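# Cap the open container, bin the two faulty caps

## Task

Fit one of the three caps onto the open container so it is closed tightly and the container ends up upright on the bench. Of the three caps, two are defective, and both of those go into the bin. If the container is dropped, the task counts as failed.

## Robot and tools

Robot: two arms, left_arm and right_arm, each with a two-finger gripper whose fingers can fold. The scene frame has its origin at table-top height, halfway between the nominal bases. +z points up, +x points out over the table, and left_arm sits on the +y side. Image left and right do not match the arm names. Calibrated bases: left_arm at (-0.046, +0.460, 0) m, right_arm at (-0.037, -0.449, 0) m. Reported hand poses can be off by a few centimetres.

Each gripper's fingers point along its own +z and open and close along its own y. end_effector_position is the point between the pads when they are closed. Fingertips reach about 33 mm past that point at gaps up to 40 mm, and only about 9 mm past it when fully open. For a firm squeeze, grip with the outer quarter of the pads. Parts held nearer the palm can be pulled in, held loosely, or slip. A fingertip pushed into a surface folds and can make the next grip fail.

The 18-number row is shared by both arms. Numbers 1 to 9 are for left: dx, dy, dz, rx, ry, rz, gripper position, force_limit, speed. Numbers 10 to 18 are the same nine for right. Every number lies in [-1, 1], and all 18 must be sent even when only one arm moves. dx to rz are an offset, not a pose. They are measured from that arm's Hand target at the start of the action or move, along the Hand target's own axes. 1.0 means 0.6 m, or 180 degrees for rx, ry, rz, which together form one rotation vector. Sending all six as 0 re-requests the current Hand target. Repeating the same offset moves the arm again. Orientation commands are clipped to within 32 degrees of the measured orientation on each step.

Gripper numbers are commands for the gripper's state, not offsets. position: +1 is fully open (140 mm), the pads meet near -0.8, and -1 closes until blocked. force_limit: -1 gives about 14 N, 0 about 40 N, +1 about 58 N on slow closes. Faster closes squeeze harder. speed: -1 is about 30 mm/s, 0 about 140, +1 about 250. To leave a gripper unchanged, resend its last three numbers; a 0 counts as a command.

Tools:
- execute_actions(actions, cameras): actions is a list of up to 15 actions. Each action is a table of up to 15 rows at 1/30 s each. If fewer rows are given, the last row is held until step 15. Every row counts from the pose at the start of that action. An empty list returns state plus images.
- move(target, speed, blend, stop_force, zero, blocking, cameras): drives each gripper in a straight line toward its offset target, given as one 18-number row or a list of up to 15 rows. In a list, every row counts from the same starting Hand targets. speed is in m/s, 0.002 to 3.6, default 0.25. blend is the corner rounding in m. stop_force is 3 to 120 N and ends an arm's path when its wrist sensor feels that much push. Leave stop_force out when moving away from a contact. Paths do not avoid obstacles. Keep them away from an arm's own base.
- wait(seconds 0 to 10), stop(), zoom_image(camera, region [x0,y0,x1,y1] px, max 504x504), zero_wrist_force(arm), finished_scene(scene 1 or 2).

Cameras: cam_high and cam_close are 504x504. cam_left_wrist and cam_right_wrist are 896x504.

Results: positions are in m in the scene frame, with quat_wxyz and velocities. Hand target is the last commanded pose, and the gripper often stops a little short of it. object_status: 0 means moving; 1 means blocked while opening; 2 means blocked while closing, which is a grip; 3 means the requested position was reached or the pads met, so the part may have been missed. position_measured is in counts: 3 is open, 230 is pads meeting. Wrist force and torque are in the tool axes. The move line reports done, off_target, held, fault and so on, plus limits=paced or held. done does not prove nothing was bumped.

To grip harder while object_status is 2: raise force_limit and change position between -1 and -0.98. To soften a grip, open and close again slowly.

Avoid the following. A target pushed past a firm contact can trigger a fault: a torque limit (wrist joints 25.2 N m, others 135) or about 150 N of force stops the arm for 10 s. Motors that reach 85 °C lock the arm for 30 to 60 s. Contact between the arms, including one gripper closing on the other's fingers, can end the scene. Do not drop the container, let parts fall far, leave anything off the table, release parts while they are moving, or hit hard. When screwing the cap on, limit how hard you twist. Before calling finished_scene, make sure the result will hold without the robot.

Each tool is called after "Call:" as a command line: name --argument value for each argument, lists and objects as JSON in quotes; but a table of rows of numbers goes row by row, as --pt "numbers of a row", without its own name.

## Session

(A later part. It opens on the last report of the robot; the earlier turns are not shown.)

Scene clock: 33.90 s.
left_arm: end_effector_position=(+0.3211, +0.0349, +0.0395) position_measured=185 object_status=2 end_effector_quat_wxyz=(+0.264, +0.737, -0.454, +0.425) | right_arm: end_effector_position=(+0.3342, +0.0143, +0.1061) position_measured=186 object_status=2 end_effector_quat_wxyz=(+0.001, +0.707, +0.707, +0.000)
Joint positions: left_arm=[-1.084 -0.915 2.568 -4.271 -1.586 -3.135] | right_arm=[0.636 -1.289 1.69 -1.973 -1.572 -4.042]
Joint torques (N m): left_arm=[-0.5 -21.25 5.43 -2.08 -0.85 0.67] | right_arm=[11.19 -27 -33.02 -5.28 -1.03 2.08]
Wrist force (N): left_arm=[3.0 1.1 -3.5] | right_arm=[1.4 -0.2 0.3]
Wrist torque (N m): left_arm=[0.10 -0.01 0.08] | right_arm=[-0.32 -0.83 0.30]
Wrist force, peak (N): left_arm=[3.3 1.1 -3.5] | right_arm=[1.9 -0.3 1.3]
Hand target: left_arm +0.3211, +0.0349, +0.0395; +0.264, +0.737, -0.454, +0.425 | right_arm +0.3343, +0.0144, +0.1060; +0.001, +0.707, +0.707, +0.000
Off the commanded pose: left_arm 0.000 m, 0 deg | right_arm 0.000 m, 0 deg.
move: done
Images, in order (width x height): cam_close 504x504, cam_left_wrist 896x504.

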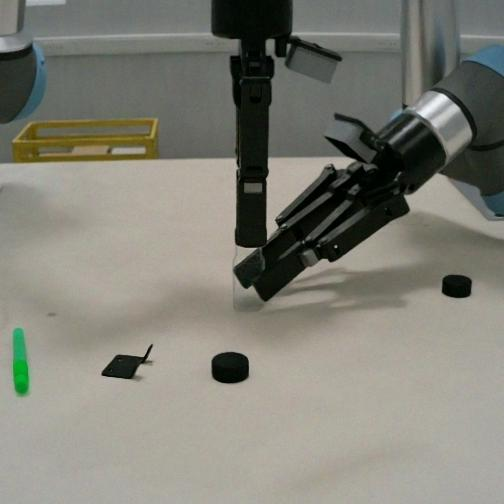

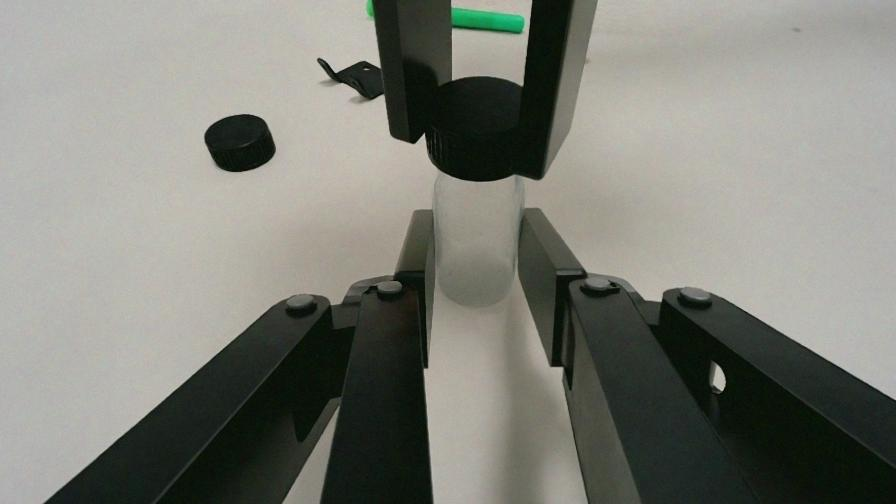

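Call:
move --target '[0,0,0,0,0,0,-1,0,-1,-0.003,0.0005,0.0042,0,0,0,-1,0,-1]' --speed 0.02 --cameras '["cam_left_wrist","cam_close"]'

Call:
zoom_image --camera "cam_close" --region '[224, 225, 274, 275]'

Call:
zoom_image --camera "cam_left_wrist" --region '[415, 130, 545, 260]'

Scene clock: 38.57 s.
left_arm: end_effector_position=(+0.3211, +0.0349, +0.0395) position_measured=185 object_status=2 end_effector_quat_wxyz=(+0.264, +0.737, -0.454, +0.425) | right_arm: end_effector_position=(+0.3346, +0.0127, +0.1036) position_measured=186 object_status=2 end_effector_quat_wxyz=(+0.001, +0.707, +0.707, +0.000)
Joint positions: left_arm=[-1.084 -0.915 2.568 -4.271 -1.586 -3.135] | right_arm=[0.634 -1.288 1.698 -1.98 -1.572 -4.045]
Joint torques (N m): left_arm=[-2.2 -21.43 5.36 -2.19 -0.25 0.75] | right_arm=[-11.39 -46.18 -15.46 -5.36 -1.07 -2.07]
Wrist force (N): left_arm=[3.0 1.0 -3.2] | right_arm=[1.5 -0.1 0.4]
Wrist torque (N m): left_arm=[0.07 -0.01 0.08] | right_arm=[-0.32 -0.87 0.42]
Wrist force, peak (N): left_arm=[3.3 1.2 -3.6] | right_arm=[1.8 -0.3 -0.1]
Hand target: left_arm +0.3211, +0.0349, +0.0395; +0.264, +0.737, -0.454, +0.425 | right_arm +0.3346, +0.0126, +0.1035; +0.001, +0.707, +0.707, +0.000
Off the commanded pose: left_arm 0.000 m, 0 deg | right_arm 0.000 m, 0 deg.
move: done
Images, in order (width x height): cam_close 504x504, cam_left_wrist 896x504.

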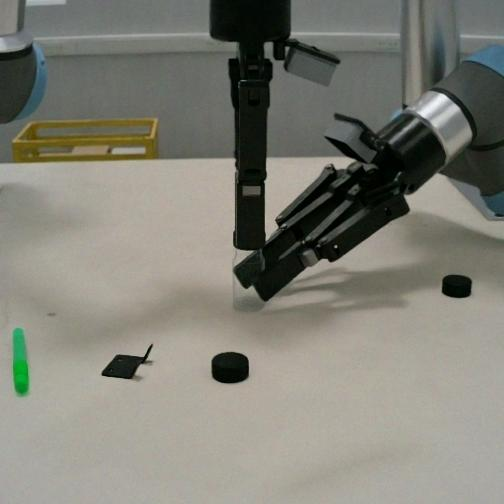

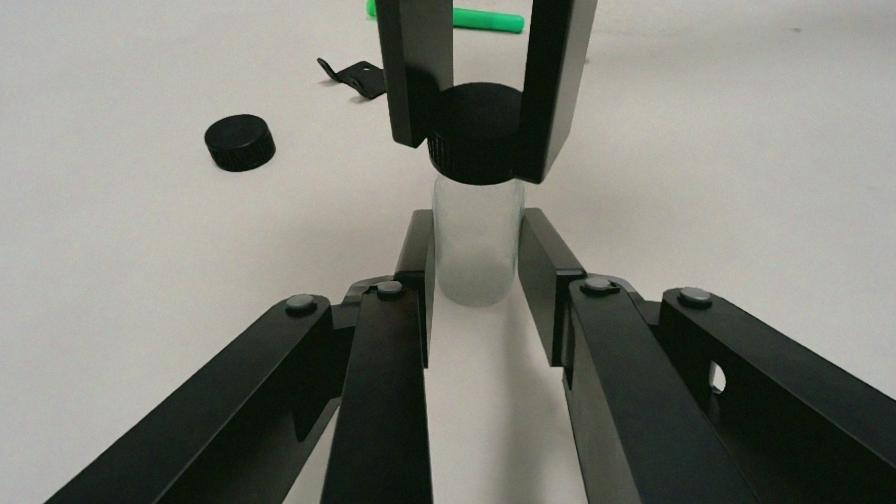

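Scaled by 10.080.

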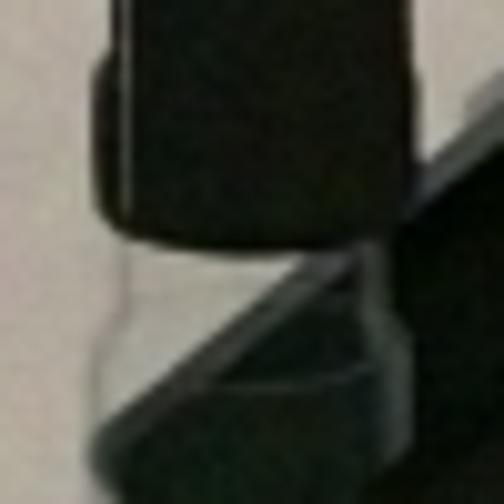

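Scaled by 3.877.

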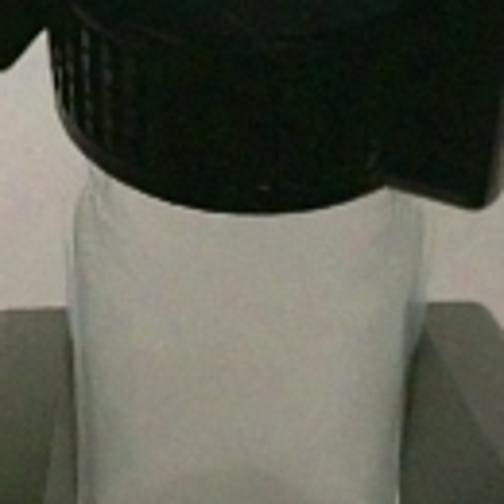

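Call:
move --target '[0,0,0,0,0,0,-1,0,-1,0,0,0.025,0,0,0,-1,0,-1]' --speed 0.006 --stop_force 4

Scene clock: 41.47 s.
left_arm: end_effector_position=(+0.3211, +0.0349, +0.0395) position_measured=185 object_status=2 end_effector_quat_wxyz=(+0.264, +0.737, -0.454, +0.425) | right_arm: end_effector_position=(+0.3346, +0.0126, +0.0954) position_measured=186 object_status=2 end_effector_quat_wxyz=(+0.001, +0.707, +0.707, +0.000)
Joint positions: left_arm=[-1.084 -0.915 2.568 -4.271 -1.586 -3.135] | right_arm=[0.634 -1.281 1.71 -2 -1.572 -4.045]
Joint torques (N m): left_arm=[-2.82 -21.88 4.27 -2.08 0.41 0.72] | right_arm=[-7.48 -46.26 -35.89 -1.24 2.16 -1.65]
Wrist force (N): left_arm=[1.0 0.9 -9.8] | right_arm=[-4.7 1.5 -2.0]
Wrist torque (N m): left_arm=[0.10 0.02 0.05] | right_arm=[-0.29 -0.98 0.42]
Wrist force, peak (N): left_arm=[0.9 1.5 -10.9] | right_arm=[-3.2 0.1 -6.2]
Hand target: left_arm +0.3211, +0.0349, +0.0395; +0.264, +0.737, -0.454, +0.425 | right_arm +0.3346, +0.0126, +0.0954; +0.001, +0.707, +0.707, +0.000 (not the last commanded pose)
Off the commanded pose: left_arm 0.000 m, 0 deg | right_arm 0.007 m, 0 deg.
move: contact (right_arm)

Call:
move --target '[0,0,0,0,0,0,-1,0,-1,-0.0005,0,-0.005,0,0,0,-1,0,-1]' --speed 0.02

Call:
move --target '[0,0,0,0,0,0,-1,0,-1,-0.005,0,0,0,0,0,-1,0,-1]' --speed 0.004 --stop_force 4

Call:
move --target '[0,0,0,0,0,0,-1,0,-1,0.005,0,0,0,0,0,-1,0,-1]' --speed 0.004 --stop_force 8

Scene clock: 42.63 s.
left_arm: end_effector_position=(+0.3211, +0.0349, +0.0395) position_measured=185 object_status=2 end_effector_quat_wxyz=(+0.264, +0.737, -0.454, +0.425) | right_arm: end_effector_position=(+0.3346, +0.0123, +0.0983) position_measured=186 object_status=2 end_effector_quat_wxyz=(+0.001, +0.707, +0.707, +0.000)
Joint positions: left_arm=[-1.084 -0.915 2.568 -4.271 -1.586 -3.135] | right_arm=[0.633 -1.284 1.706 -1.993 -1.572 -4.045]
Joint torques (N m): left_arm=[-2.01 -22.15 4.57 -2.23 0.32 0.68] | right_arm=[-9.79 -45.14 -35.14 -0.14 0.95 -1.73]
Wrist force (N): left_arm=[2.6 1.3 -0.8] | right_arm=[1.3 0.1 0.2]
Wrist torque (N m): left_arm=[0.07 -0.02 0.07] | right_arm=[-0.28 -0.85 0.43]
Wrist force, peak (N): left_arm=[1.2 0.5 -10.3] | right_arm=[-4.9 1.4 -2.2]
Hand target: left_arm +0.3211, +0.0349, +0.0395; +0.264, +0.737, -0.454, +0.425 | right_arm +0.3346, +0.0123, +0.0984; +0.001, +0.707, +0.707, +0.000
Off the commanded pose: left_arm 0.000 m, 0 deg | right_arm 0.000 m, 0 deg.
move: done

Scene clock: 44.17 s.
left_arm: end_effector_position=(+0.3211, +0.0349, +0.0395) position_measured=185 object_status=2 end_effector_quat_wxyz=(+0.264, +0.737, -0.454, +0.425) | right_arm: end_effector_position=(+0.3345, +0.0114, +0.0984) position_measured=186 object_status=2 end_effector_quat_wxyz=(+0.001, +0.707, +0.707, +0.000)
Joint positions: left_arm=[-1.084 -0.915 2.568 -4.271 -1.586 -3.135] | right_arm=[0.632 -1.286 1.708 -1.993 -1.572 -4.046]
Joint torques (N m): left_arm=[-1.52 -23.34 3.44 -2.17 0.78 0.72] | right_arm=[10.4 -27.44 -32.94 0.98 -0.65 2.38]
Wrist force (N): left_arm=[2.9 3.2 -1.2] | right_arm=[4.0 1.1 0.2]
Wrist torque (N m): left_arm=[0.01 -0.07 0.12] | right_arm=[-0.39 -0.78 0.43]
Wrist force, peak (N): left_arm=[4.9 3.8 1.2] | right_arm=[6.1 1.3 0.9]
Hand target: left_arm +0.3211, +0.0349, +0.0395; +0.264, +0.737, -0.454, +0.425 | right_arm +0.3345, +0.0114, +0.0984; +0.001, +0.707, +0.707, +0.000 (not the last commanded pose)
Off the commanded pose: left_arm 0.000 m, 0 deg | right_arm 0.002 m, 0 deg.
move: contact (right_arm)

Scene clock: 45.80 s.
left_arm: end_effector_position=(+0.3211, +0.0349, +0.0395) position_measured=185 object_status=2 end_effector_quat_wxyz=(+0.264, +0.737, -0.454, +0.425) | right_arm: end_effector_position=(+0.3345, +0.0127, +0.0984) position_measured=186 object_status=2 end_effector_quat_wxyz=(+0.001, +0.707, +0.707, +0.000)
Joint positions: left_arm=[-1.084 -0.915 2.568 -4.271 -1.586 -3.135] | right_arm=[0.634 -1.283 1.705 -1.992 -1.572 -4.045]
Joint torques (N m): left_arm=[-0.84 -22.23 3.66 -2.35 1.08 0.74] | right_arm=[-8.74 -46.61 -15.38 -5.65 1.92 -1.87]
Wrist force (N): left_arm=[2.2 1.1 -5.2] | right_arm=[-2.6 1.2 -0.6]
Wrist torque (N m): left_arm=[0.03 0.06 0.03] | right_arm=[-0.34 -0.92 0.32]
Wrist force, peak (N): left_arm=[1.9 0.3 -10.3] | right_arm=[-5.3 1.5 0.1]
Hand target: left_arm +0.3211, +0.0349, +0.0395; +0.264, +0.737, -0.454, +0.425 | right_arm +0.3345, +0.0127, +0.0984; +0.001, +0.707, +0.707, +0.000 (not the last commanded pose)
Off the commanded pose: left_arm 0.000 m, 0 deg | right_arm 0.002 m, 0 deg.
move: contact (right_arm)

Call:
move --target '[0,0,0,0,0,0,-1,0,-1,-0.001,0,0,0,0,0,-1,0,-1]' --speed 0.01

Call:
move --target '[0,0,0,0,0,0,-1,0,-1,0,0.005,0,0,0,0,-1,0,-1]' --speed 0.004 --stop_force 4

Call:
move --target '[0,0,0,0,0,0,-1,0,-1,0,-0.005,0,0,0,0,-1,0,-1]' --speed 0.004 --stop_force 8

Scene clock: 46.77 s.
left_arm: end_effector_position=(+0.3211, +0.0349, +0.0395) position_measured=185 object_status=2 end_effector_quat_wxyz=(+0.264, +0.737, -0.454, +0.425) | right_arm: end_effector_position=(+0.3345, +0.0121, +0.0984) position_measured=186 object_status=2 end_effector_quat_wxyz=(+0.001, +0.707, +0.707, +0.000)
Joint positions: left_arm=[-1.084 -0.915 2.568 -4.271 -1.586 -3.135] | right_arm=[0.633 -1.284 1.706 -1.993 -1.572 -4.045]
Joint torques (N m): left_arm=[-1.37 -23.15 3.78 -2.14 1.12 0.71] | right_arm=[-10.84 -46.42 -14.38 -5.32 0.74 -1.87]
Wrist force (N): left_arm=[2.5 1.3 -1.2] | right_arm=[1.4 -0.1 0.2]
Wrist torque (N m): left_arm=[0.03 -0.01 0.06] | right_arm=[-0.30 -0.85 0.42]
Wrist force, peak (N): left_arm=[2.2 1.2 -5.6] | right_arm=[-2.7 1.2 -0.7]
Hand target: left_arm +0.3211, +0.0349, +0.0395; +0.264, +0.737, -0.454, +0.425 | right_arm +0.3345, +0.0121, +0.0984; +0.001, +0.707, +0.707, +0.000
Off the commanded pose: left_arm 0.000 m, 0 deg | right_arm 0.000 m, 0 deg.
move: done

Scene clock: 47.63 s.
left_arm: end_effector_position=(+0.3211, +0.0349, +0.0395) position_measured=185 object_status=2 end_effector_quat_wxyz=(+0.264, +0.737, -0.454, +0.425) | right_arm: end_effector_position=(+0.3354, +0.0121, +0.0984) position_measured=186 object_status=2 end_effector_quat_wxyz=(+0.001, +0.707, +0.707, +0.000)
Joint positions: left_arm=[-1.084 -0.915 2.568 -4.271 -1.586 -3.135] | right_arm=[0.632 -1.283 1.705 -1.993 -1.572 -4.046]
Joint torques (N m): left_arm=[-0.26 -22.5 3.11 -2.18 0.75 0.71] | right_arm=[5 -46.48 -16.01 -6.5 -0.78 1.81]
Wrist force (N): left_arm=[4.0 -1.7 -1.1] | right_arm=[1.0 -3.8 -0.5]
Wrist torque (N m): left_arm=[0.10 0.00 -0.03] | right_arm=[-0.19 -0.88 0.43]
Wrist force, peak (N): left_arm=[4.3 -2.4 -0.7] | right_arm=[0.4 -5.1 -1.3]
Hand target: left_arm +0.3211, +0.0349, +0.0395; +0.264, +0.737, -0.454, +0.425 | right_arm +0.3353, +0.0121, +0.0984; +0.001, +0.707, +0.707, +0.000 (not the last commanded pose)
Off the commanded pose: left_arm 0.000 m, 0 deg | right_arm 0.002 m, 0 deg.
move: contact (right_arm)

Scene clock: 49.23 s.
left_arm: end_effector_position=(+0.3211, +0.0349, +0.0395) position_measured=185 object_status=2 end_effector_quat_wxyz=(+0.264, +0.737, -0.454, +0.425) | right_arm: end_effector_position=(+0.3342, +0.0121, +0.0985) position_measured=186 object_status=2 end_effector_quat_wxyz=(+0.001, +0.707, +0.707, +0.000)
Joint positions: left_arm=[-1.084 -0.915 2.568 -4.271 -1.586 -3.135] | right_arm=[0.633 -1.285 1.707 -1.993 -1.572 -4.045]
Joint torques (N m): left_arm=[-2.2 -22.57 2.56 -2.25 -0.87 0.67] | right_arm=[-8.87 -24.49 -33.24 0.39 1.4 -1.45]
Wrist force (N): left_arm=[2.5 2.9 -3.5] | right_arm=[0.6 3.0 0.2]
Wrist torque (N m): left_arm=[0.00 0.02 0.14] | right_arm=[-0.39 -0.87 0.30]
Wrist force, peak (N): left_arm=[2.3 5.2 -6.1] | right_arm=[0.5 5.4 1.3]
Hand target: left_arm +0.3211, +0.0349, +0.0395; +0.264, +0.737, -0.454, +0.425 | right_arm +0.3342, +0.0121, +0.0985; +0.001, +0.707, +0.707, +0.000 (not the last commanded pose)
Off the commanded pose: left_arm 0.000 m, 0 deg | right_arm 0.002 m, 0 deg.
move: contact (right_arm)

Call:
move --target '[0,0,0,0,0,0,-1,0,-1,0,0.0008,0.003,0,0,0,-1,0,-1]' --speed 0.01

Call:
move --target '[0,0,0,0,0,0,-1,0,-1,0,0,0.012,0,0,0,-1,0,-1]' --speed 0.006 --stop_force 4

Scene clock: 50.20 s.
left_arm: end_effector_position=(+0.3211, +0.0349, +0.0395) position_measured=185 object_status=2 end_effector_quat_wxyz=(+0.264, +0.737, -0.454, +0.425) | right_arm: end_effector_position=(+0.3346, +0.0121, +0.0968) position_measured=186 object_status=2 end_effector_quat_wxyz=(+0.001, +0.707, +0.707, +0.000)
Joint positions: left_arm=[-1.084 -0.915 2.568 -4.271 -1.586 -3.135] | right_arm=[0.633 -1.283 1.709 -1.997 -1.572 -4.046]
Joint torques (N m): left_arm=[-1.57 -22.31 2.55 -2.38 -1.23 0.77] | right_arm=[-11.33 -26.32 -15.21 -5.09 0.8 -2.06]
Wrist force (N): left_arm=[2.4 1.8 -0.9] | right_arm=[1.4 -0.1 0.0]
Wrist torque (N m): left_arm=[0.07 -0.02 0.06] | right_arm=[-0.30 -0.85 0.41]
Wrist force, peak (N): left_arm=[2.6 2.9 -3.5] | right_arm=[0.6 3.0 0.1]
Hand target: left_arm +0.3211, +0.0349, +0.0395; +0.264, +0.737, -0.454, +0.425 | right_arm +0.3347, +0.0121, +0.0967; +0.001, +0.707, +0.707, +0.000
Off the commanded pose: left_arm 0.000 m, 0 deg | right_arm 0.000 m, 0 deg.
move: done

Scene clock: 51.90 s.
left_arm: end_effector_position=(+0.3211, +0.0349, +0.0395) position_measured=185 object_status=2 end_effector_quat_wxyz=(+0.264, +0.737, -0.454, +0.425) | right_arm: end_effector_position=(+0.3347, +0.0121, +0.0945) position_measured=186 object_status=2 end_effector_quat_wxyz=(+0.001, +0.707, +0.707, +0.000)
Joint positions: left_arm=[-1.084 -0.915 2.568 -4.271 -1.586 -3.135] | right_arm=[0.633 -1.281 1.712 -2.003 -1.572 -4.046]
Joint torques (N m): left_arm=[-2.57 -23.23 1.24 -2.27 -1.65 0.55] | right_arm=[-10.19 -45.39 -33.64 -0.91 -0.3 -1.47]
Wrist force (N): left_arm=[2.4 1.1 -3.5] | right_arm=[-1.1 -1.1 -3.1]
Wrist torque (N m): left_arm=[0.02 -0.02 0.04] | right_arm=[-0.25 -0.91 0.40]
Wrist force, peak (N): left_arm=[2.6 0.4 -3.9] | right_arm=[-2.4 -3.4 -7.5]
Hand target: left_arm +0.3211, +0.0349, +0.0395; +0.264, +0.737, -0.454, +0.425 | right_arm +0.3347, +0.0121, +0.0945; +0.001, +0.707, +0.707, +0.000 (not the last commanded pose)
Off the commanded pose: left_arm 0.000 m, 0 deg | right_arm 0.005 m, 0 deg.
move: contact (right_arm)

Call:
move --target '[0,0,0,0,0,0,-1,0,-1,0,0,0.00017,0,0,0.25,-1,0,-1]' --speed 0.4

Call:
move --target '[0,0,0,0,0,0,-1,0,-1,0,0,0.00017,0,0,0.25,-1,0,-1]' --speed 0.4

Call:
move --target '[0,0,0,0,0,0,-1,0,-1,0,0,0.00017,0,0,0.25,-1,0,-1]' --speed 0.4

Scene clock: 54.20 s.
left_arm: end_effector_position=(+0.3211, +0.0349, +0.0395) position_measured=185 object_status=2 end_effector_quat_wxyz=(+0.264, +0.737, -0.454, +0.425) | right_arm: end_effector_position=(+0.3347, +0.0121, +0.0944) position_measured=186 object_status=2 end_effector_quat_wxyz=(+0.000, +0.924, +0.382, +0.000)
Joint positions: left_arm=[-1.084 -0.915 2.568 -4.271 -1.586 -3.135] | right_arm=[0.633 -1.281 1.713 -2.003 -1.572 -3.26]
Joint torques (N m): left_arm=[-0.83 -24.35 0.71 -2.29 -1.94 0.76] | right_arm=[11.03 -26.78 -35.05 -0.14 -1.08 2.68]
Wrist force (N): left_arm=[2.5 1.4 -2.2] | right_arm=[1.0 0.4 0.5]
Wrist torque (N m): left_arm=[0.04 -0.05 0.06] | right_arm=[-0.30 -0.78 0.28]
Wrist force, peak (N): left_arm=[2.2 2.1 -3.4] | right_arm=[-1.3 -1.1 -3.4]
Hand target: left_arm +0.3211, +0.0349, +0.0395; +0.264, +0.737, -0.454, +0.425 | right_arm +0.3347, +0.0121, +0.0944; +0.000, +0.924, +0.382, +0.000
Off the commanded pose: left_arm 0.000 m, 0 deg | right_arm 0.000 m, 0 deg.
move: done

Scene clock: 56.03 s.
left_arm: end_effector_position=(+0.3211, +0.0349, +0.0395) position_measured=185 object_status=2 end_effector_quat_wxyz=(+0.264, +0.737, -0.454, +0.425) | right_arm: end_effector_position=(+0.3347, +0.0121, +0.0943) position_measured=186 object_status=2 end_effector_quat_wxyz=(+0.000, +1.000, +0.000, +0.000) end_effector_velocity=(+0.001, +0.001, +0.001) end_effector_angular_velocity=(+0.002, -0.003, -0.004)
Joint positions: left_arm=[-1.084 -0.915 2.568 -4.271 -1.586 -3.135] | right_arm=[0.633 -1.281 1.713 -2.003 -1.572 -2.475]
Joint velocities: left_arm=[within noise] | right_arm=[0.001 0 -0.002 -0.002 0 0.005]
Joint torques (N m): left_arm=[-1.78 -23.28 0.77 -2.22 -2.06 0.76] | right_arm=[13.4 -29.38 -38 -1.32 -0.44 2.26]
Wrist force (N): left_arm=[4.1 -0.3 -7.1] | right_arm=[1.6 4.1 4.7]
Wrist torque (N m): left_arm=[0.07 0.16 -0.01] | right_arm=[-0.36 -0.79 0.25]
Wrist force, peak (N): left_arm=[4.1 -0.3 -7.1] | right_arm=[1.5 4.1 4.8]
Hand target: left_arm +0.3211, +0.0349, +0.0395; +0.264, +0.737, -0.454, +0.425 | right_arm +0.3347, +0.0121, +0.0943; +0.000, +1.000, +0.000, +0.000
Off the commanded pose: left_arm 0.000 m, 0 deg | right_arm 0.000 m, 0 deg.
move: done

Scene clock: 57.87 s.
left_arm: end_effector_position=(+0.3211, +0.0349, +0.0395) position_measured=185 object_status=2 end_effector_quat_wxyz=(+0.264, +0.737, -0.454, +0.425) | right_arm: end_effector_position=(+0.3347, +0.0121, +0.0942) position_measured=186 object_status=2 end_effector_quat_wxyz=(+0.000, +0.924, -0.383, +0.001)
Joint positions: left_arm=[-1.084 -0.915 2.568 -4.271 -1.586 -3.135] | right_arm=[0.633 -1.28 1.713 -2.003 -1.572 -1.69]
Joint torques (N m): left_arm=[-1.91 -23.94 -0.97 -0.26 -1.83 0.72] | right_arm=[12.97 -34.12 -41.81 -1.74 -0.4 2.48]
Wrist force (N): left_arm=[9.2 -0.2 -9.6] | right_arm=[4.4 2.5 12.6]
Wrist torque (N m): left_arm=[-0.13 0.37 -0.07] | right_arm=[-0.18 -0.78 0.15]
Wrist force, peak (N): left_arm=[9.7 -0.6 -9.3] | right_arm=[3.7 2.6 13.0]
Hand target: left_arm +0.3211, +0.0349, +0.0395; +0.264, +0.737, -0.454, +0.425 | right_arm +0.3347, +0.0121, +0.0942; +0.000, +0.924, -0.383, +0.001
Off the commanded pose: left_arm 0.000 m, 0 deg | right_arm 0.000 m, 0 deg.
move: done

Call:
move --pt "0 0 0 0 0 0 -1 0 -1 0 0 0.0008 0 0 0 -1 0 -1" --pt "0 0 0 0 0 0 -1 0 -1 0 0 0.0017 0 0 0.25 -1 0 -1" --speed 0.4 --blend '[0.001,0]'

Call:
move --target '[0,0,0,0,0,0,-1,0,-1,0,0,0.00175,0,0,0.5,-1,0,-1]' --speed 0.5

Scene clock: 59.93 s.
left_arm: end_effector_position=(+0.3211, +0.0349, +0.0395) position_measured=185 object_status=2 end_effector_quat_wxyz=(+0.264, +0.737, -0.454, +0.425) | right_arm: end_effector_position=(+0.3347, +0.0121, +0.0932) position_measured=186 object_status=2 end_effector_quat_wxyz=(+0.000, +0.707, -0.707, +0.001)
Joint positions: left_arm=[-1.084 -0.915 2.568 -4.271 -1.586 -3.135] | right_arm=[0.633 -1.279 1.714 -2.006 -1.572 -0.904]
Joint torques (N m): left_arm=[-1 -23.99 -1.97 -3.75 -1.39 0.61] | right_arm=[11.3 -30.27 -40.11 -1.11 -0.8 2.28]
Wrist force (N): left_arm=[3.5 -0.3 -4.8] | right_arm=[3.8 0.5 5.6]
Wrist torque (N m): left_arm=[0.03 0.25 0.00] | right_arm=[-0.34 -0.85 0.25]
Wrist force, peak (N): left_arm=[9.2 -0.2 -9.5] | right_arm=[4.3 2.2 12.6]
Hand target: left_arm +0.3211, +0.0349, +0.0395; +0.264, +0.737, -0.454, +0.425 | right_arm +0.3347, +0.0121, +0.0932; +0.000, +0.707, -0.707, +0.001
Off the commanded pose: left_arm 0.000 m, 0 deg | right_arm 0.000 m, 0 deg.
move: done; blend cut to 0.0002 m at target 1

Scene clock: 62.40 s.
left_arm: end_effector_position=(+0.3211, +0.0349, +0.0395) position_measured=185 object_status=2 end_effector_quat_wxyz=(+0.264, +0.737, -0.454, +0.425) | right_arm: end_effector_position=(+0.3347, +0.0121, +0.0922) position_measured=186 object_status=2 end_effector_quat_wxyz=(+0.000, +0.000, +1.000, +0.000)
Joint positions: left_arm=[-1.084 -0.915 2.568 -4.271 -1.586 -3.135] | right_arm=[0.633 -1.278 1.716 -2.009 -1.572 0.666]
Joint torques (N m): left_arm=[-1.41 -23.88 -1.9 -3.33 -0.76 0.79] | right_arm=[12.58 -30.79 -38.46 -0.89 -1.17 2.34]
Wrist force (N): left_arm=[5.1 1.2 -5.2] | right_arm=[0.5 -1.3 7.3]
Wrist torque (N m): left_arm=[0.01 0.28 0.06] | right_arm=[-0.31 -0.80 0.23]
Wrist force, peak (N): left_arm=[5.8 2.2 -7.2] | right_arm=[0.0 -2.8 8.8]
Hand target: left_arm +0.3211, +0.0349, +0.0395; +0.264, +0.737, -0.454, +0.425 | right_arm +0.3347, +0.0121, +0.0922; +0.000, +0.000, +1.000, +0.000
Off the commanded pose: left_arm 0.000 m, 0 deg | right_arm 0.000 m, 0 deg.
move: done

Call:
move --target '[0,0,0,0,0,0,-1,0,-1,0,0,0.00195,0,0,0.5,-1,0,-1]' --speed 0.5

Call:
move --target '[0,0,0,0,0,0,-1,0,-1,0,0,0.00085,0,0,0.25,-1,0,-1]' --speed 0.4

Scene clock: 65.10 s.
left_arm: end_effector_position=(+0.3211, +0.0349, +0.0395) position_measured=185 object_status=2 end_effector_quat_wxyz=(+0.264, +0.737, -0.454, +0.425) | right_arm: end_effector_position=(+0.3347, +0.0121, +0.0910) position_measured=186 object_status=2 end_effector_quat_wxyz=(+0.001, +0.707, +0.707, +0.000)
Joint positions: left_arm=[-1.084 -0.915 2.568 -4.271 -1.586 -3.135] | right_arm=[0.633 -1.277 1.718 -2.011 -1.572 2.237]
Joint torques (N m): left_arm=[-0.86 -24.73 -2.98 -1.36 -0.28 0.58] | right_arm=[11.5 -29.43 -36.81 -0.24 -0.77 2.58]
Wrist force (N): left_arm=[3.1 2.5 -4.7] | right_arm=[0.7 1.9 4.2]
Wrist torque (N m): left_arm=[0.01 0.18 0.12] | right_arm=[-0.29 -0.85 0.28]
Wrist force, peak (N): left_arm=[5.1 0.8 -5.8] | right_arm=[0.5 -1.6 7.6]
Hand target: left_arm +0.3211, +0.0349, +0.0395; +0.264, +0.737, -0.454, +0.425 | right_arm +0.3347, +0.0121, +0.0910; +0.001, +0.707, +0.707, +0.000
Off the commanded pose: left_arm 0.000 m, 0 deg | right_arm 0.000 m, 0 deg.
move: done

Scene clock: 66.93 s.
left_arm: end_effector_position=(+0.3211, +0.0349, +0.0395) position_measured=185 object_status=2 end_effector_quat_wxyz=(+0.264, +0.737, -0.454, +0.425) | right_arm: end_effector_position=(+0.3347, +0.0121, +0.0905) position_measured=186 object_status=2 end_effector_quat_wxyz=(+0.000, +0.924, +0.382, +0.000)
Joint positions: left_arm=[-1.084 -0.915 2.568 -4.271 -1.586 -3.135] | right_arm=[0.633 -1.277 1.718 -2.013 -1.572 3.023]
Joint torques (N m): left_arm=[-0.93 -24.7 -3.32 -2.19 1.71 0.54] | right_arm=[14.09 -24.41 -33.35 0.92 -0.09 2.65]
Wrist force (N): left_arm=[1.7 4.4 -7.3] | right_arm=[3.0 4.2 -3.3]
Wrist torque (N m): left_arm=[-0.69 0.17 0.41] | right_arm=[-0.35 -0.74 -0.37]
Wrist force, peak (N): left_arm=[1.5 4.8 -7.6] | right_arm=[3.1 5.9 -2.6]
Hand target: left_arm +0.3211, +0.0349, +0.0395; +0.264, +0.737, -0.454, +0.425 | right_arm +0.3347, +0.0121, +0.0905; +0.000, +0.924, +0.382, +0.000
Off the commanded pose: left_arm 0.000 m, 0 deg | right_arm 0.000 m, 0 deg.
move: done

Call:
move --target '[0,0,0,0,0,0,-0.98,1,-1,0,0,0.0,0,0,0,-0.98,1,-1]'

Call:
wait --seconds 0.2

Call:
move --target '[0,0,0,0,0,0,-0.98,1,-1,0,0,0.0,0,0,0.25,-0.98,1,-1]' --speed 0.3

Scene clock: 67.70 s.
left_arm: end_effector_position=(+0.3211, +0.0349, +0.0395) position_measured=186 object_status=2 end_effector_quat_wxyz=(+0.264, +0.737, -0.454, +0.425) | right_arm: end_effector_position=(+0.3347, +0.0121, +0.0905) position_measured=187 object_status=2 end_effector_quat_wxyz=(+0.000, +0.924, +0.382, +0.000)
Joint positions: left_arm=[-1.084 -0.915 2.568 -4.271 -1.586 -3.135] | right_arm=[0.633 -1.277 1.718 -2.013 -1.572 3.023]
Joint torques (N m): left_arm=[-1.25 -24.68 -2.39 -2.68 3 0.7] | right_arm=[12.63 -23.06 -28.66 0.94 0.65 3.02]
Wrist force (N): left_arm=[1.2 3.6 -12.3] | right_arm=[1.1 5.2 -8.6]
Wrist torque (N m): left_arm=[-0.70 0.17 0.37] | right_arm=[-0.36 -0.76 -0.42]
Wrist force, peak (N): left_arm=[1.3 3.8 -12.4] | right_arm=[1.3 5.3 -8.8]
Hand target: left_arm +0.3211, +0.0349, +0.0395; +0.264, +0.737, -0.454, +0.425 | right_arm +0.3347, +0.0121, +0.0905; +0.000, +0.924, +0.382, +0.000
Off the commanded pose: left_arm 0.000 m, 0 deg | right_arm 0.000 m, 0 deg.
move: done

Scene clock: 67.90 s.
left_arm: end_effector_position=(+0.3211, +0.0349, +0.0395) position_measured=186 object_status=2 end_effector_quat_wxyz=(+0.264, +0.737, -0.454, +0.425) | right_arm: end_effector_position=(+0.3347, +0.0121, +0.0905) position_measured=187 object_status=2 end_effector_quat_wxyz=(+0.000, +0.924, +0.382, +0.000)
Joint positions: left_arm=[-1.084 -0.915 2.568 -4.271 -1.586 -3.135] | right_arm=[0.633 -1.277 1.718 -2.013 -1.572 3.023]
Joint torques (N m): left_arm=[-1.02 -24.62 -3.58 -2.67 3.39 0.53] | right_arm=[12.21 -24.2 -28.2 0.82 0.95 3.01]
Wrist force (N): left_arm=[1.2 3.5 -12.2] | right_arm=[1.3 5.3 -8.7]
Wrist torque (N m): left_arm=[-0.70 0.15 0.37] | right_arm=[-0.34 -0.80 -0.41]
Wrist force, peak (N): left_arm=[1.4 3.4 -12.3] | right_arm=[1.1 5.5 -8.7]
Hand target: left_arm +0.3211, +0.0349, +0.0395; +0.264, +0.737, -0.454, +0.425 | right_arm +0.3347, +0.0121, +0.0905; +0.000, +0.924, +0.382, +0.000
Tool commands: left_gripper/position=-0.98 left_gripper/force_limit=+1.0 left_gripper/speed=-1.0 right_gripper/position=-0.98 right_gripper/force_limit=+1.0 right_gripper/speed=-1.0
Off the commanded pose: left_arm 0.000 m, 0 deg | right_arm 0.000 m, 0 deg.
wait: 0.20 s; at rest by 0.17 s

Scene clock: 69.97 s.
left_arm: end_effector_position=(+0.3211, +0.0349, +0.0395) position_measured=186 object_status=2 end_effector_quat_wxyz=(+0.264, +0.737, -0.454, +0.425) | right_arm: end_effector_position=(+0.3347, +0.0121, +0.0905) position_measured=187 object_status=2 end_effector_quat_wxyz=(+0.000, +1.000, +0.000, +0.000)
Joint positions: left_arm=[-1.084 -0.915 2.568 -4.271 -1.586 -3.135] | right_arm=[0.633 -1.277 1.718 -2.013 -1.572 3.808]
Joint torques (N m): left_arm=[-1.2 -24.66 -5.04 -3.39 -1.46 0.65] | right_arm=[13.28 -25.98 -35.54 -0.67 0.61 3.52]
Wrist force (N): left_arm=[2.6 0.3 -10.7] | right_arm=[3.5 5.2 -0.6]
Wrist torque (N m): left_arm=[-0.84 0.26 0.45] | right_arm=[-0.41 -0.78 -0.67]
Wrist force, peak (N): left_arm=[1.3 4.8 -12.8] | right_arm=[1.0 7.3 -8.8]
Hand target: left_arm +0.3211, +0.0349, +0.0395; +0.264, +0.737, -0.454, +0.425 | right_arm +0.3347, +0.0121, +0.0905; +0.000, +1.000, +0.000, +0.000
Off the commanded pose: left_arm 0.000 m, 0 deg | right_arm 0.000 m, 0 deg.
move: done

Call:
move --target '[0,0,0,0,0,0,-0.98,1,-1,0,0,-0.004,0,0,0,-0.98,1,-1]' --speed 0.006 --stop_force 12

Scene clock: 71.53 s.
left_arm: end_effector_position=(+0.3211, +0.0349, +0.0395) position_measured=186 object_status=2 end_effector_quat_wxyz=(+0.264, +0.737, -0.454, +0.425) | right_arm: end_effector_position=(+0.3346, +0.0121, +0.0908) position_measured=187 object_status=2 end_effector_quat_wxyz=(+0.000, +1.000, +0.000, +0.000)
Joint positions: left_arm=[-1.084 -0.915 2.568 -4.271 -1.586 -3.135] | right_arm=[0.633 -1.277 1.718 -2.011 -1.572 3.808]
Joint torques (N m): left_arm=[-1.79 -25.65 -4.8 1.23 3.88 0.65] | right_arm=[11.74 -33.76 -18.94 -5.64 0.54 2.93]
Wrist force (N): left_arm=[7.9 2.7 -9.1] | right_arm=[4.7 2.5 11.5]
Wrist torque (N m): left_arm=[-0.74 0.39 0.53] | right_arm=[-0.39 -0.78 -0.58]
Wrist force, peak (N): left_arm=[9.9 2.5 -12.2] | right_arm=[6.2 3.1 14.5]
Hand target: left_arm +0.3211, +0.0349, +0.0395; +0.264, +0.737, -0.454, +0.425 | right_arm +0.3346, +0.0121, +0.0908; +0.000, +1.000, +0.000, +0.000 (not the last commanded pose)
Off the commanded pose: left_arm 0.000 m, 0 deg | right_arm 0.002 m, 0 deg.
move: contact (right_arm)

Call:
move --pt "0 0 0 0 0 0 -0.98 1 -1 0 0 0.0005 0 0 0 -0.98 1 -1" --pt "0 0 0 0 0 0 -0.98 1 -1 0 0 0.0006 0 0 0.08 -0.98 1 -1" --speed 0.2

Call:
move --target '[0,0,0,0,0,0,-0.98,1,-1,0,0,0,0,0,0,-0.38,1,-1]'

Call:
move --target '[0,0,0,0,0,0,-0.98,1,-1,0,0,-0.15,0,0,0,-0.38,1,-1]' --speed 0.15 --cameras '["cam_left_wrist","cam_close"]'

Scene clock: 75.40 s.
left_arm: end_effector_position=(+0.3211, +0.0349, +0.0395) position_measured=186 object_status=2 end_effector_quat_wxyz=(+0.264, +0.737, -0.454, +0.425) | right_arm: end_effector_position=(+0.3346, +0.0121, +0.0905) position_measured=187 object_status=2 end_effector_quat_wxyz=(+0.000, +0.992, -0.126, +0.000)
Joint positions: left_arm=[-1.084 -0.915 2.568 -4.271 -1.586 -3.135] | right_arm=[0.633 -1.277 1.718 -2.012 -1.572 4.059]
Joint torques (N m): left_arm=[-0.23 -25.32 -6.79 -1.51 -0.64 0.71] | right_arm=[11.02 -27.61 -37.26 -3.18 -0.82 3.28]
Wrist force (N): left_arm=[3.2 0.2 -5.9] | right_arm=[1.4 2.8 3.8]
Wrist torque (N m): left_arm=[-0.81 0.21 0.43] | right_arm=[-0.32 -0.74 -0.68]
Wrist force, peak (N): left_arm=[8.2 2.9 -9.5] | right_arm=[4.8 2.6 11.8]
Hand target: left_arm +0.3211, +0.0349, +0.0395; +0.264, +0.737, -0.454, +0.425 | right_arm +0.3346, +0.0121, +0.0905; +0.000, +0.992, -0.126, +0.000
Off the commanded pose: left_arm 0.000 m, 0 deg | right_arm 0.000 m, 0 deg.
move: done

Scene clock: 75.93 s.
left_arm: end_effector_position=(+0.3211, +0.0349, +0.0395) position_measured=186 object_status=2 end_effector_quat_wxyz=(+0.264, +0.737, -0.454, +0.425) | right_arm: end_effector_position=(+0.3346, +0.0121, +0.0905) position_measured=177 object_status=0 end_effector_quat_wxyz=(+0.000, +0.992, -0.126, +0.000)
Joint positions: left_arm=[-1.084 -0.915 2.568 -4.271 -1.586 -3.135] | right_arm=[0.633 -1.277 1.718 -2.012 -1.572 4.06]
Joint torques (N m): left_arm=[-0.47 -25.05 -5.85 -1.77 -2.09 0.76] | right_arm=[10.93 -29.4 -31.82 -0.11 -0.04 1.6]
Wrist force (N): left_arm=[3.2 1.5 -1.4] | right_arm=[1.0 0.1 0.0]
Wrist torque (N m): left_arm=[0.11 0.08 0.08] | right_arm=[-0.29 -0.75 0.29]
Wrist force, peak (N): left_arm=[3.3 0.0 -6.0] | right_arm=[2.0 1.3 6.2]
Hand target: left_arm +0.3211, +0.0349, +0.0395; +0.264, +0.737, -0.454, +0.425 | right_arm +0.3346, +0.0121, +0.0905; +0.000, +0.992, -0.126, +0.000
Off the commanded pose: left_arm 0.000 m, 0 deg | right_arm 0.000 m, 0 deg.
move: done

Scene clock: 77.20 s.
left_arm: end_effector_position=(+0.3211, +0.0349, +0.0395) position_measured=186 object_status=2 end_effector_quat_wxyz=(+0.264, +0.737, -0.454, +0.425) | right_arm: end_effector_position=(+0.3345, +0.0122, +0.1803) position_measured=177 object_status=3 end_effector_quat_wxyz=(+0.000, +0.992, -0.126, +0.000)
Joint positions: left_arm=[-1.084 -0.915 2.568 -4.271 -1.586 -3.135] | right_arm=[0.633 -1.345 1.564 -1.79 -1.572 4.06]
Joint torques (N m): left_arm=[0.57 -25.98 -5.65 -1.82 -1.92 0.67] | right_arm=[6.1 -46.06 -37.81 -0.33 -1.15 1.18]
Wrist force (N): left_arm=[3.2 1.4 -1.6] | right_arm=[1.3 0.0 0.3]
Wrist torque (N m): left_arm=[0.08 0.07 0.07] | right_arm=[-0.29 -0.88 0.26]
Wrist force, peak (N): left_arm=[3.4 1.2 -1.6] | right_arm=[1.4 -0.1 1.2]
Hand target: left_arm +0.3211, +0.0349, +0.0395; +0.264, +0.737, -0.454, +0.425 | right_arm +0.3346, +0.0122, +0.1805; +0.000, +0.992, -0.126, +0.000
Off the commanded pose: left_arm 0.000 m, 0 deg | right_arm 0.000 m, 0 deg.
move: done
Images, in order (width x height): cam_close 504x504, cam_left_wrist 896x504.

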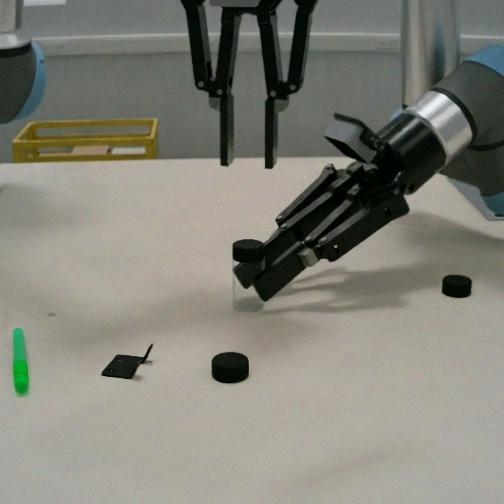

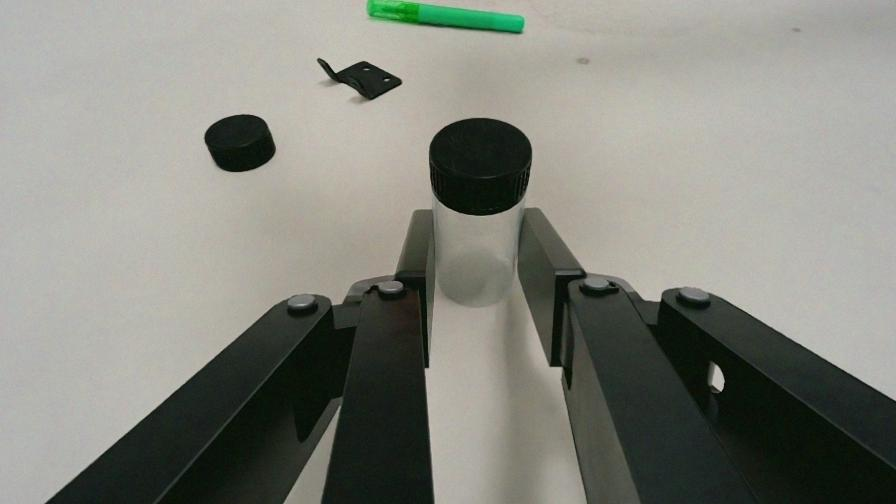

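Call:
move --pt "0 0 0 0 0 0 -0.2 0 -0.5 0 0 0 0 0 0 -0.3 0 -1" --pt "0 0 -0.2 0 0 0 -0.2 0 -0.5 0.252 -0.0231 0.134 0 0 -0.08 -0.3 0 -1" --pt "0.317 -0.1067 -0.5197 0 -0.3333 0 -0.2 0 -0.5 0.252 -0.0231 0.2377 0 0 -0.08 -0.3 0 -1" --speed '[0.25,0.3,0.4]' --blend '[0,0.02,0]' --cameras '["all"]'

Scene clock: 81.47 s.
left_arm: end_effector_position=(+0.2804, +0.1206, +0.0947) position_measured=154 object_status=3 end_effector_quat_wxyz=(+0.261, +0.739, -0.455, +0.423) | right_arm: end_effector_position=(+0.4845, -0.0122, +0.0885) position_measured=167 object_status=3 end_effector_quat_wxyz=(+0.000, +1.000, +0.000, +0.000)
Joint positions: left_arm=[-1.068 -1.192 2.82 -4.239 -1.597 -3.128] | right_arm=[0.467 -1.079 1.438 -1.929 -1.572 3.643]
Joint torques (N m): left_arm=[-9.32 -11.69 -9.74 -5.71 2.42 -1.54] | right_arm=[-11.16 -37.01 -36.95 -4.95 1.35 -1.97]
Wrist force (N): left_arm=[-0.3 1.8 -0.9] | right_arm=[1.5 0.1 0.2]
Wrist torque (N m): left_arm=[0.20 0.04 0.06] | right_arm=[-0.30 -0.89 0.39]
Wrist force, peak (N): left_arm=[2.9 1.9 -3.1] | right_arm=[3.0 0.8 0.6]
Hand target: left_arm +0.2804, +0.1206, +0.0946; +0.261, +0.739, -0.455, +0.423 (not the last commanded pose) | right_arm +0.4845, -0.0122, +0.0885; +0.000, +1.000, +0.000, +0.000 (not the last commanded pose)
Off the commanded pose: left_arm 0.284 m, 60 deg | right_arm 0.051 m, 0 deg.
move: held (left_arm; a check stopped the path), off_target (right_arm; braked when a check withheld steps of left_arm); path passed 2 of 3 targets; limits=held
pose unreachable (left arm): on one or more control steps of this call, first in action 0 (counted from 0), this arm could not follow its commanded pose, so it was not sent that pose on those steps. It may still have moved: this result reports where it is.
cause: moving toward the commanded pose would bring two parts of the arm too close to each other (joints 3 (elbow) and 4 (wrist 1) lie between them).

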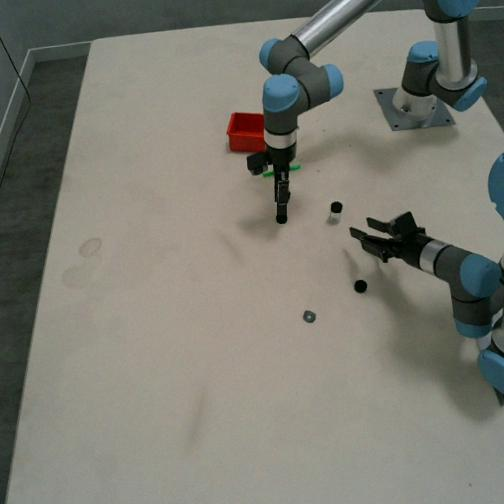

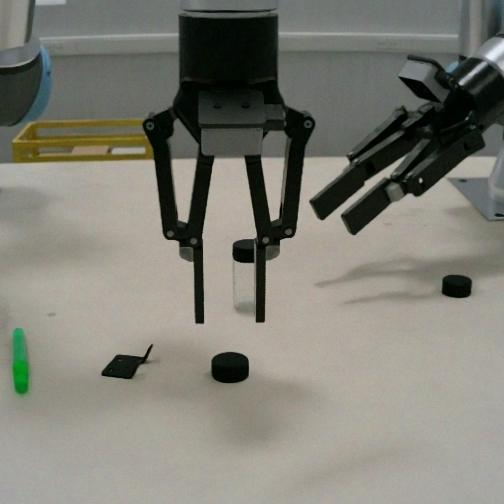

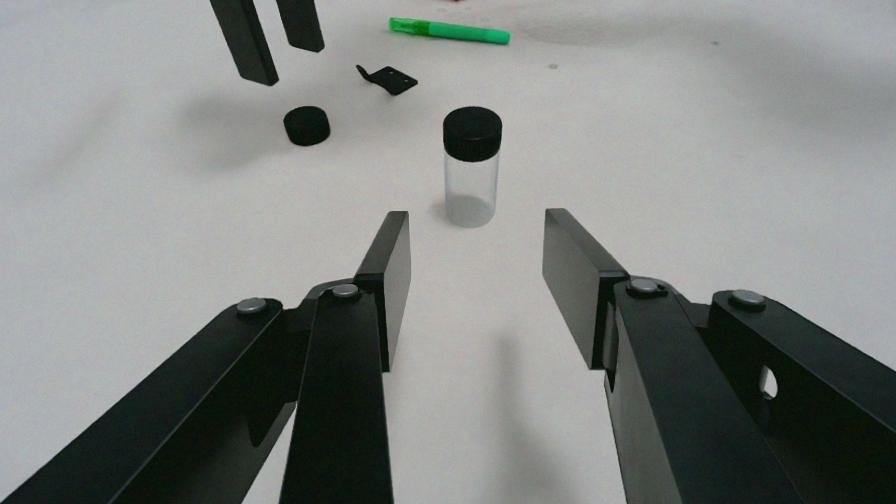

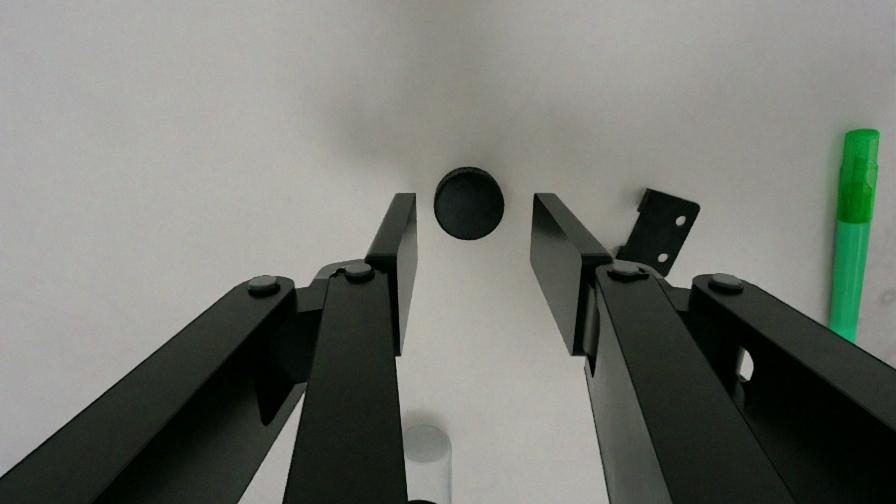

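Call:
move --target '[0.3349,-0.0289,-0.3045,0,-0.3333,0,-0.2,0,-0.5,-0.0043,-0.0005,0.0843,0,0,0,-0.3,0,-1]' --speed 0.35 --cameras '["cam_right_wrist"]'

Scene clock: 84.83 s.
left_arm: end_effector_position=(+0.2709, +0.1787, +0.3603) position_measured=154 object_status=3 end_effector_quat_wxyz=(-0.001, +0.851, -0.524, -0.003) | right_arm: end_effector_position=(+0.4819, -0.0120, +0.0379) position_measured=167 object_status=3 end_effector_quat_wxyz=(+0.000, +1.000, +0.000, +0.000)
Joint positions: left_arm=[-1.04 -1.754 1.518 -1.329 -1.572 -3.083] | right_arm=[0.47 -1.035 1.509 -2.044 -1.572 3.645]
Joint torques (N m): left_arm=[10.29 -6.65 -30.31 -1.51 -2.29 1.21] | right_arm=[11.6 -37.66 -14.06 -5.36 -0.07 2.51]
Wrist force (N): left_arm=[-1.3 2.6 -2.7] | right_arm=[1.5 0.1 -0.1]
Wrist torque (N m): left_arm=[0.35 0.02 0.38] | right_arm=[-0.32 -0.87 0.25]
Wrist force, peak (N): left_arm=[-1.0 2.6 -4.2] | right_arm=[1.7 0.1 0.1]
Hand target: left_arm +0.2710, +0.1787, +0.3603; -0.001, +0.851, -0.524, -0.003 | right_arm +0.4819, -0.0120, +0.0379; +0.000, +1.000, +0.000, +0.000
Off the commanded pose: left_arm 0.000 m, 0 deg | right_arm 0.000 m, 0 deg.
move: done
Images, in order (width x height): cam_right_wrist 896x504.

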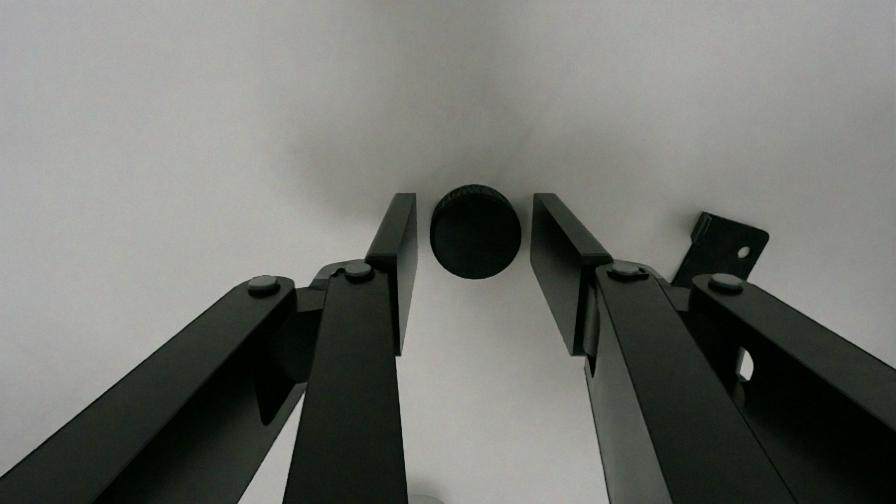

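Call:
move --target '[0,0,0,0,0,0,-0.2,0,-0.5,0,0,0,0,0,0,-1,0,-1]'

Call:
wait --seconds 0.4

Call:
move --pt "-0.2 -0.1 0 0 0 -0.15 -0.2 0 -0.5 0 0 -0.15 0 0 0 -1 0 -1" --pt "-0.5908 -0.3129 0 0 0 -0.5 -0.2 0 -0.5 0.06 0.5385 -0.27 0 0 -0.4528 -1 0 -1" --speed '[0.25,0.4]' --blend '[0.03,0]' --cameras '["all"]'

Scene clock: 86.30 s.
left_arm: end_effector_position=(+0.2710, +0.1787, +0.3603) position_measured=154 object_status=3 end_effector_quat_wxyz=(-0.001, +0.851, -0.524, -0.003) | right_arm: end_effector_position=(+0.4819, -0.0120, +0.0379) position_measured=186 object_status=0 end_effector_quat_wxyz=(+0.000, +1.000, +0.000, +0.000)
Joint positions: left_arm=[-1.039 -1.753 1.518 -1.329 -1.572 -3.083] | right_arm=[0.47 -1.035 1.509 -2.044 -1.572 3.645]
Joint torques (N m): left_arm=[9.53 -7.51 -31.04 -0.91 -2.27 1.41] | right_arm=[10.51 -36.98 -13.53 -4.8 -0.04 2.62]
Wrist force (N): left_arm=[-1.4 2.5 -2.7] | right_arm=[-1.6 2.6 -11.8]
Wrist torque (N m): left_arm=[0.34 0.04 0.38] | right_arm=[-0.31 -0.89 0.26]
Wrist force, peak (N): left_arm=[-1.4 2.6 -2.7] | right_arm=[-1.6 2.6 -11.8]
Hand target: left_arm +0.2710, +0.1787, +0.3603; -0.001, +0.851, -0.524, -0.003 | right_arm +0.4819, -0.0120, +0.0379; +0.000, +1.000, +0.000, +0.000
Off the commanded pose: left_arm 0.000 m, 0 deg | right_arm 0.000 m, 0 deg.
move: done

Scene clock: 86.70 s.
left_arm: end_effector_position=(+0.2710, +0.1787, +0.3603) position_measured=154 object_status=3 end_effector_quat_wxyz=(-0.001, +0.851, -0.524, -0.003) | right_arm: end_effector_position=(+0.4819, -0.0120, +0.0379) position_measured=186 object_status=2 end_effector_quat_wxyz=(+0.000, +1.000, +0.000, +0.000)
Joint positions: left_arm=[-1.039 -1.753 1.518 -1.329 -1.572 -3.083] | right_arm=[0.47 -1.035 1.509 -2.044 -1.572 3.645]
Joint torques (N m): left_arm=[10.85 -7.95 -31.17 -1.23 -2.12 1.31] | right_arm=[10.49 -35.61 -13.08 -4.45 -0.02 2.23]
Wrist force (N): left_arm=[-1.2 2.5 -2.5] | right_arm=[-1.4 2.4 -11.7]
Wrist torque (N m): left_arm=[0.34 0.01 0.38] | right_arm=[-0.34 -0.93 0.25]
Wrist force, peak (N): left_arm=[-1.3 2.6 -2.7] | right_arm=[-1.7 2.6 -11.9]
Hand target: left_arm +0.2710, +0.1787, +0.3603; -0.001, +0.851, -0.524, -0.003 | right_arm +0.4819, -0.0120, +0.0379; +0.000, +1.000, +0.000, +0.000
Tool commands: left_gripper/position=-0.2 left_gripper/force_limit=+0.0 left_gripper/speed=-0.5 right_gripper/position=-1.0 right_gripper/force_limit=+0.0 right_gripper/speed=-1.0
Off the commanded pose: left_arm 0.000 m, 0 deg | right_arm 0.000 m, 0 deg.
wait: 0.40 s; at rest by 0.17 s

Scene clock: 90.30 s.
left_arm: end_effector_position=(+0.2791, +0.5797, +0.3622) position_measured=154 object_status=3 end_effector_quat_wxyz=(-0.003, +0.973, +0.231, -0.001) | right_arm: end_effector_position=(+0.5175, -0.3349, +0.2002) position_measured=186 object_status=2 end_effector_quat_wxyz=(+0.001, +0.758, +0.652, +0.000)
Joint positions: left_arm=[-0.04 -1.943 1.644 -1.269 -1.566 -3.654] | right_arm=[-0.067 -1.417 1.599 -1.754 -1.572 1.686]
Joint torques (N m): left_arm=[10.62 -0.05 -30.99 -5.02 -2.29 -1.32] | right_arm=[-12.74 -42.04 -36.04 -0.14 1.15 -1.95]
Wrist force (N): left_arm=[-1.4 2.4 -2.9] | right_arm=[1.4 0.4 0.5]
Wrist torque (N m): left_arm=[0.34 0.06 0.38] | right_arm=[-0.18 -0.84 0.40]
Wrist force, peak (N): left_arm=[-1.5 2.9 -3.0] | right_arm=[-1.4 2.3 -11.9]
Hand target: left_arm +0.2792, +0.5797, +0.3622; -0.003, +0.973, +0.231, -0.001 | right_arm +0.5176, -0.3350, +0.2002; +0.001, +0.758, +0.652, +0.000
Off the commanded pose: left_arm 0.000 m, 0 deg | right_arm 0.000 m, 0 deg.
move: done

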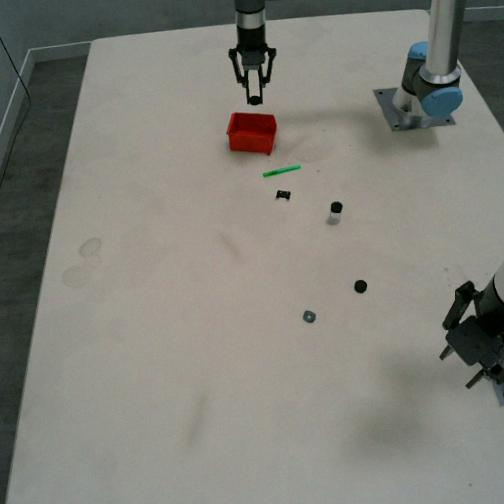

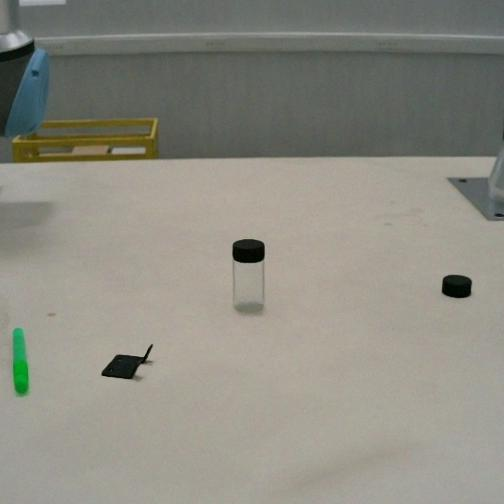

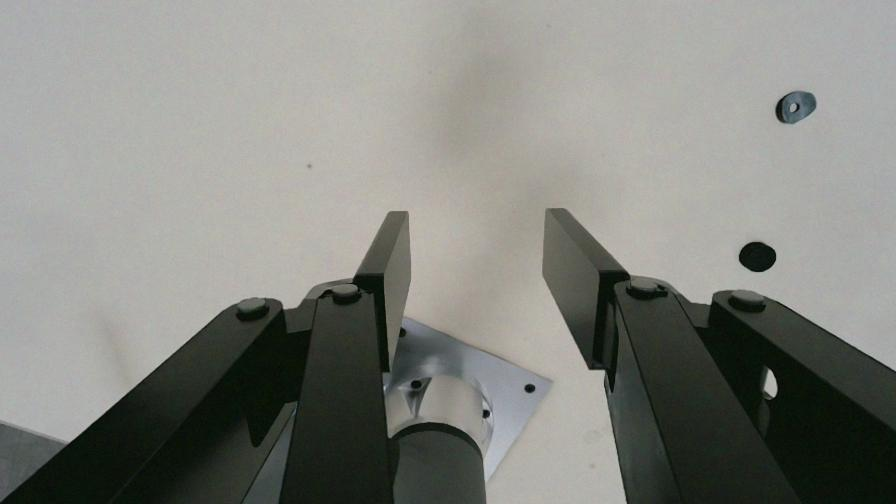

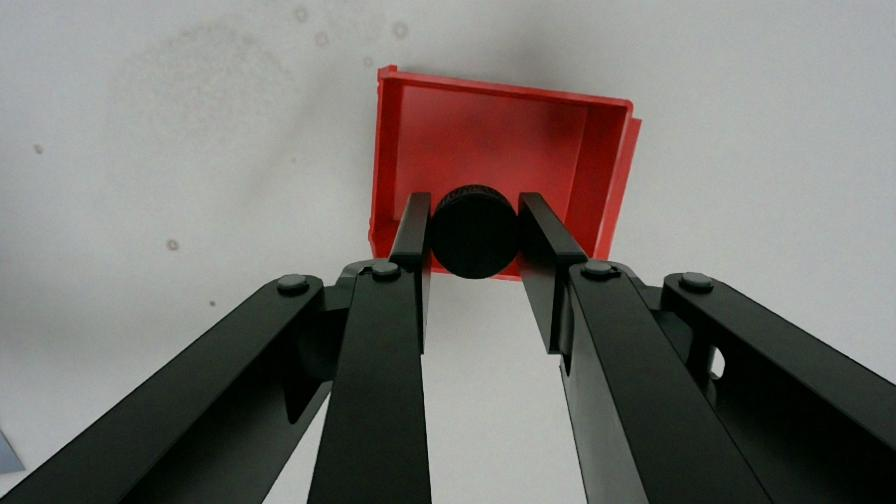

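Call:
move --pt "0 0 0 0 0 0 -0.2 0 -0.5 0.0317 0.0313 0.1 0 0 0.037 -1 0 -1" --pt "0 0 0 0 0 0 -0.2 0 -0.5 0.0317 0.0313 0.2562 0 0 0.037 -1 0 -1" --speed 0.2 --blend '[0.01,0]' --cameras '["cam_right_wrist"]'

Scene clock: 92.90 s.
left_arm: end_effector_position=(+0.2792, +0.5797, +0.3622) position_measured=154 object_status=3 end_effector_quat_wxyz=(-0.003, +0.973, +0.231, -0.001) | right_arm: end_effector_position=(+0.5390, -0.3191, +0.0466) position_measured=186 object_status=2 end_effector_quat_wxyz=(+0.001, +0.794, +0.607, +0.000)
Joint positions: left_arm=[-0.04 -1.943 1.644 -1.269 -1.566 -3.654] | right_arm=[-0.038 -1.231 1.782 -2.123 -1.572 1.831]
Joint torques (N m): left_arm=[9.94 0.35 -30.76 -5.02 -2.13 -0.59] | right_arm=[10.84 -27.47 -14 -5.15 0.65 2.37]
Wrist force (N): left_arm=[-1.4 2.5 -2.8] | right_arm=[1.5 0.1 0.4]
Wrist torque (N m): left_arm=[0.38 0.05 0.38] | right_arm=[-0.27 -0.83 0.28]
Wrist force, peak (N): left_arm=[-1.6 2.6 -3.0] | right_arm=[1.4 -0.1 2.0]
Hand target: left_arm +0.2792, +0.5797, +0.3622; -0.003, +0.973, +0.231, -0.001 | right_arm +0.5390, -0.3191, +0.0465; +0.001, +0.794, +0.607, +0.000
Off the commanded pose: left_arm 0.000 m, 0 deg | right_arm 0.000 m, 0 deg.
move: done
Images, in order (width x height): cam_right_wrist 896x504.

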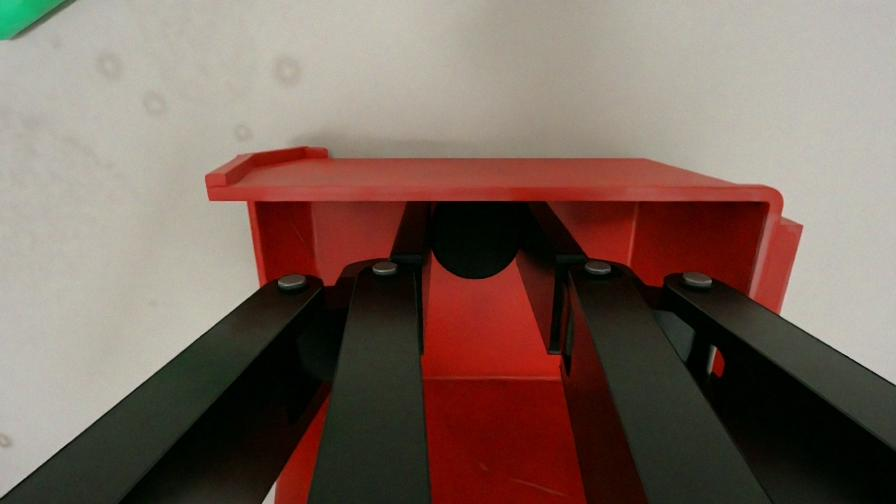

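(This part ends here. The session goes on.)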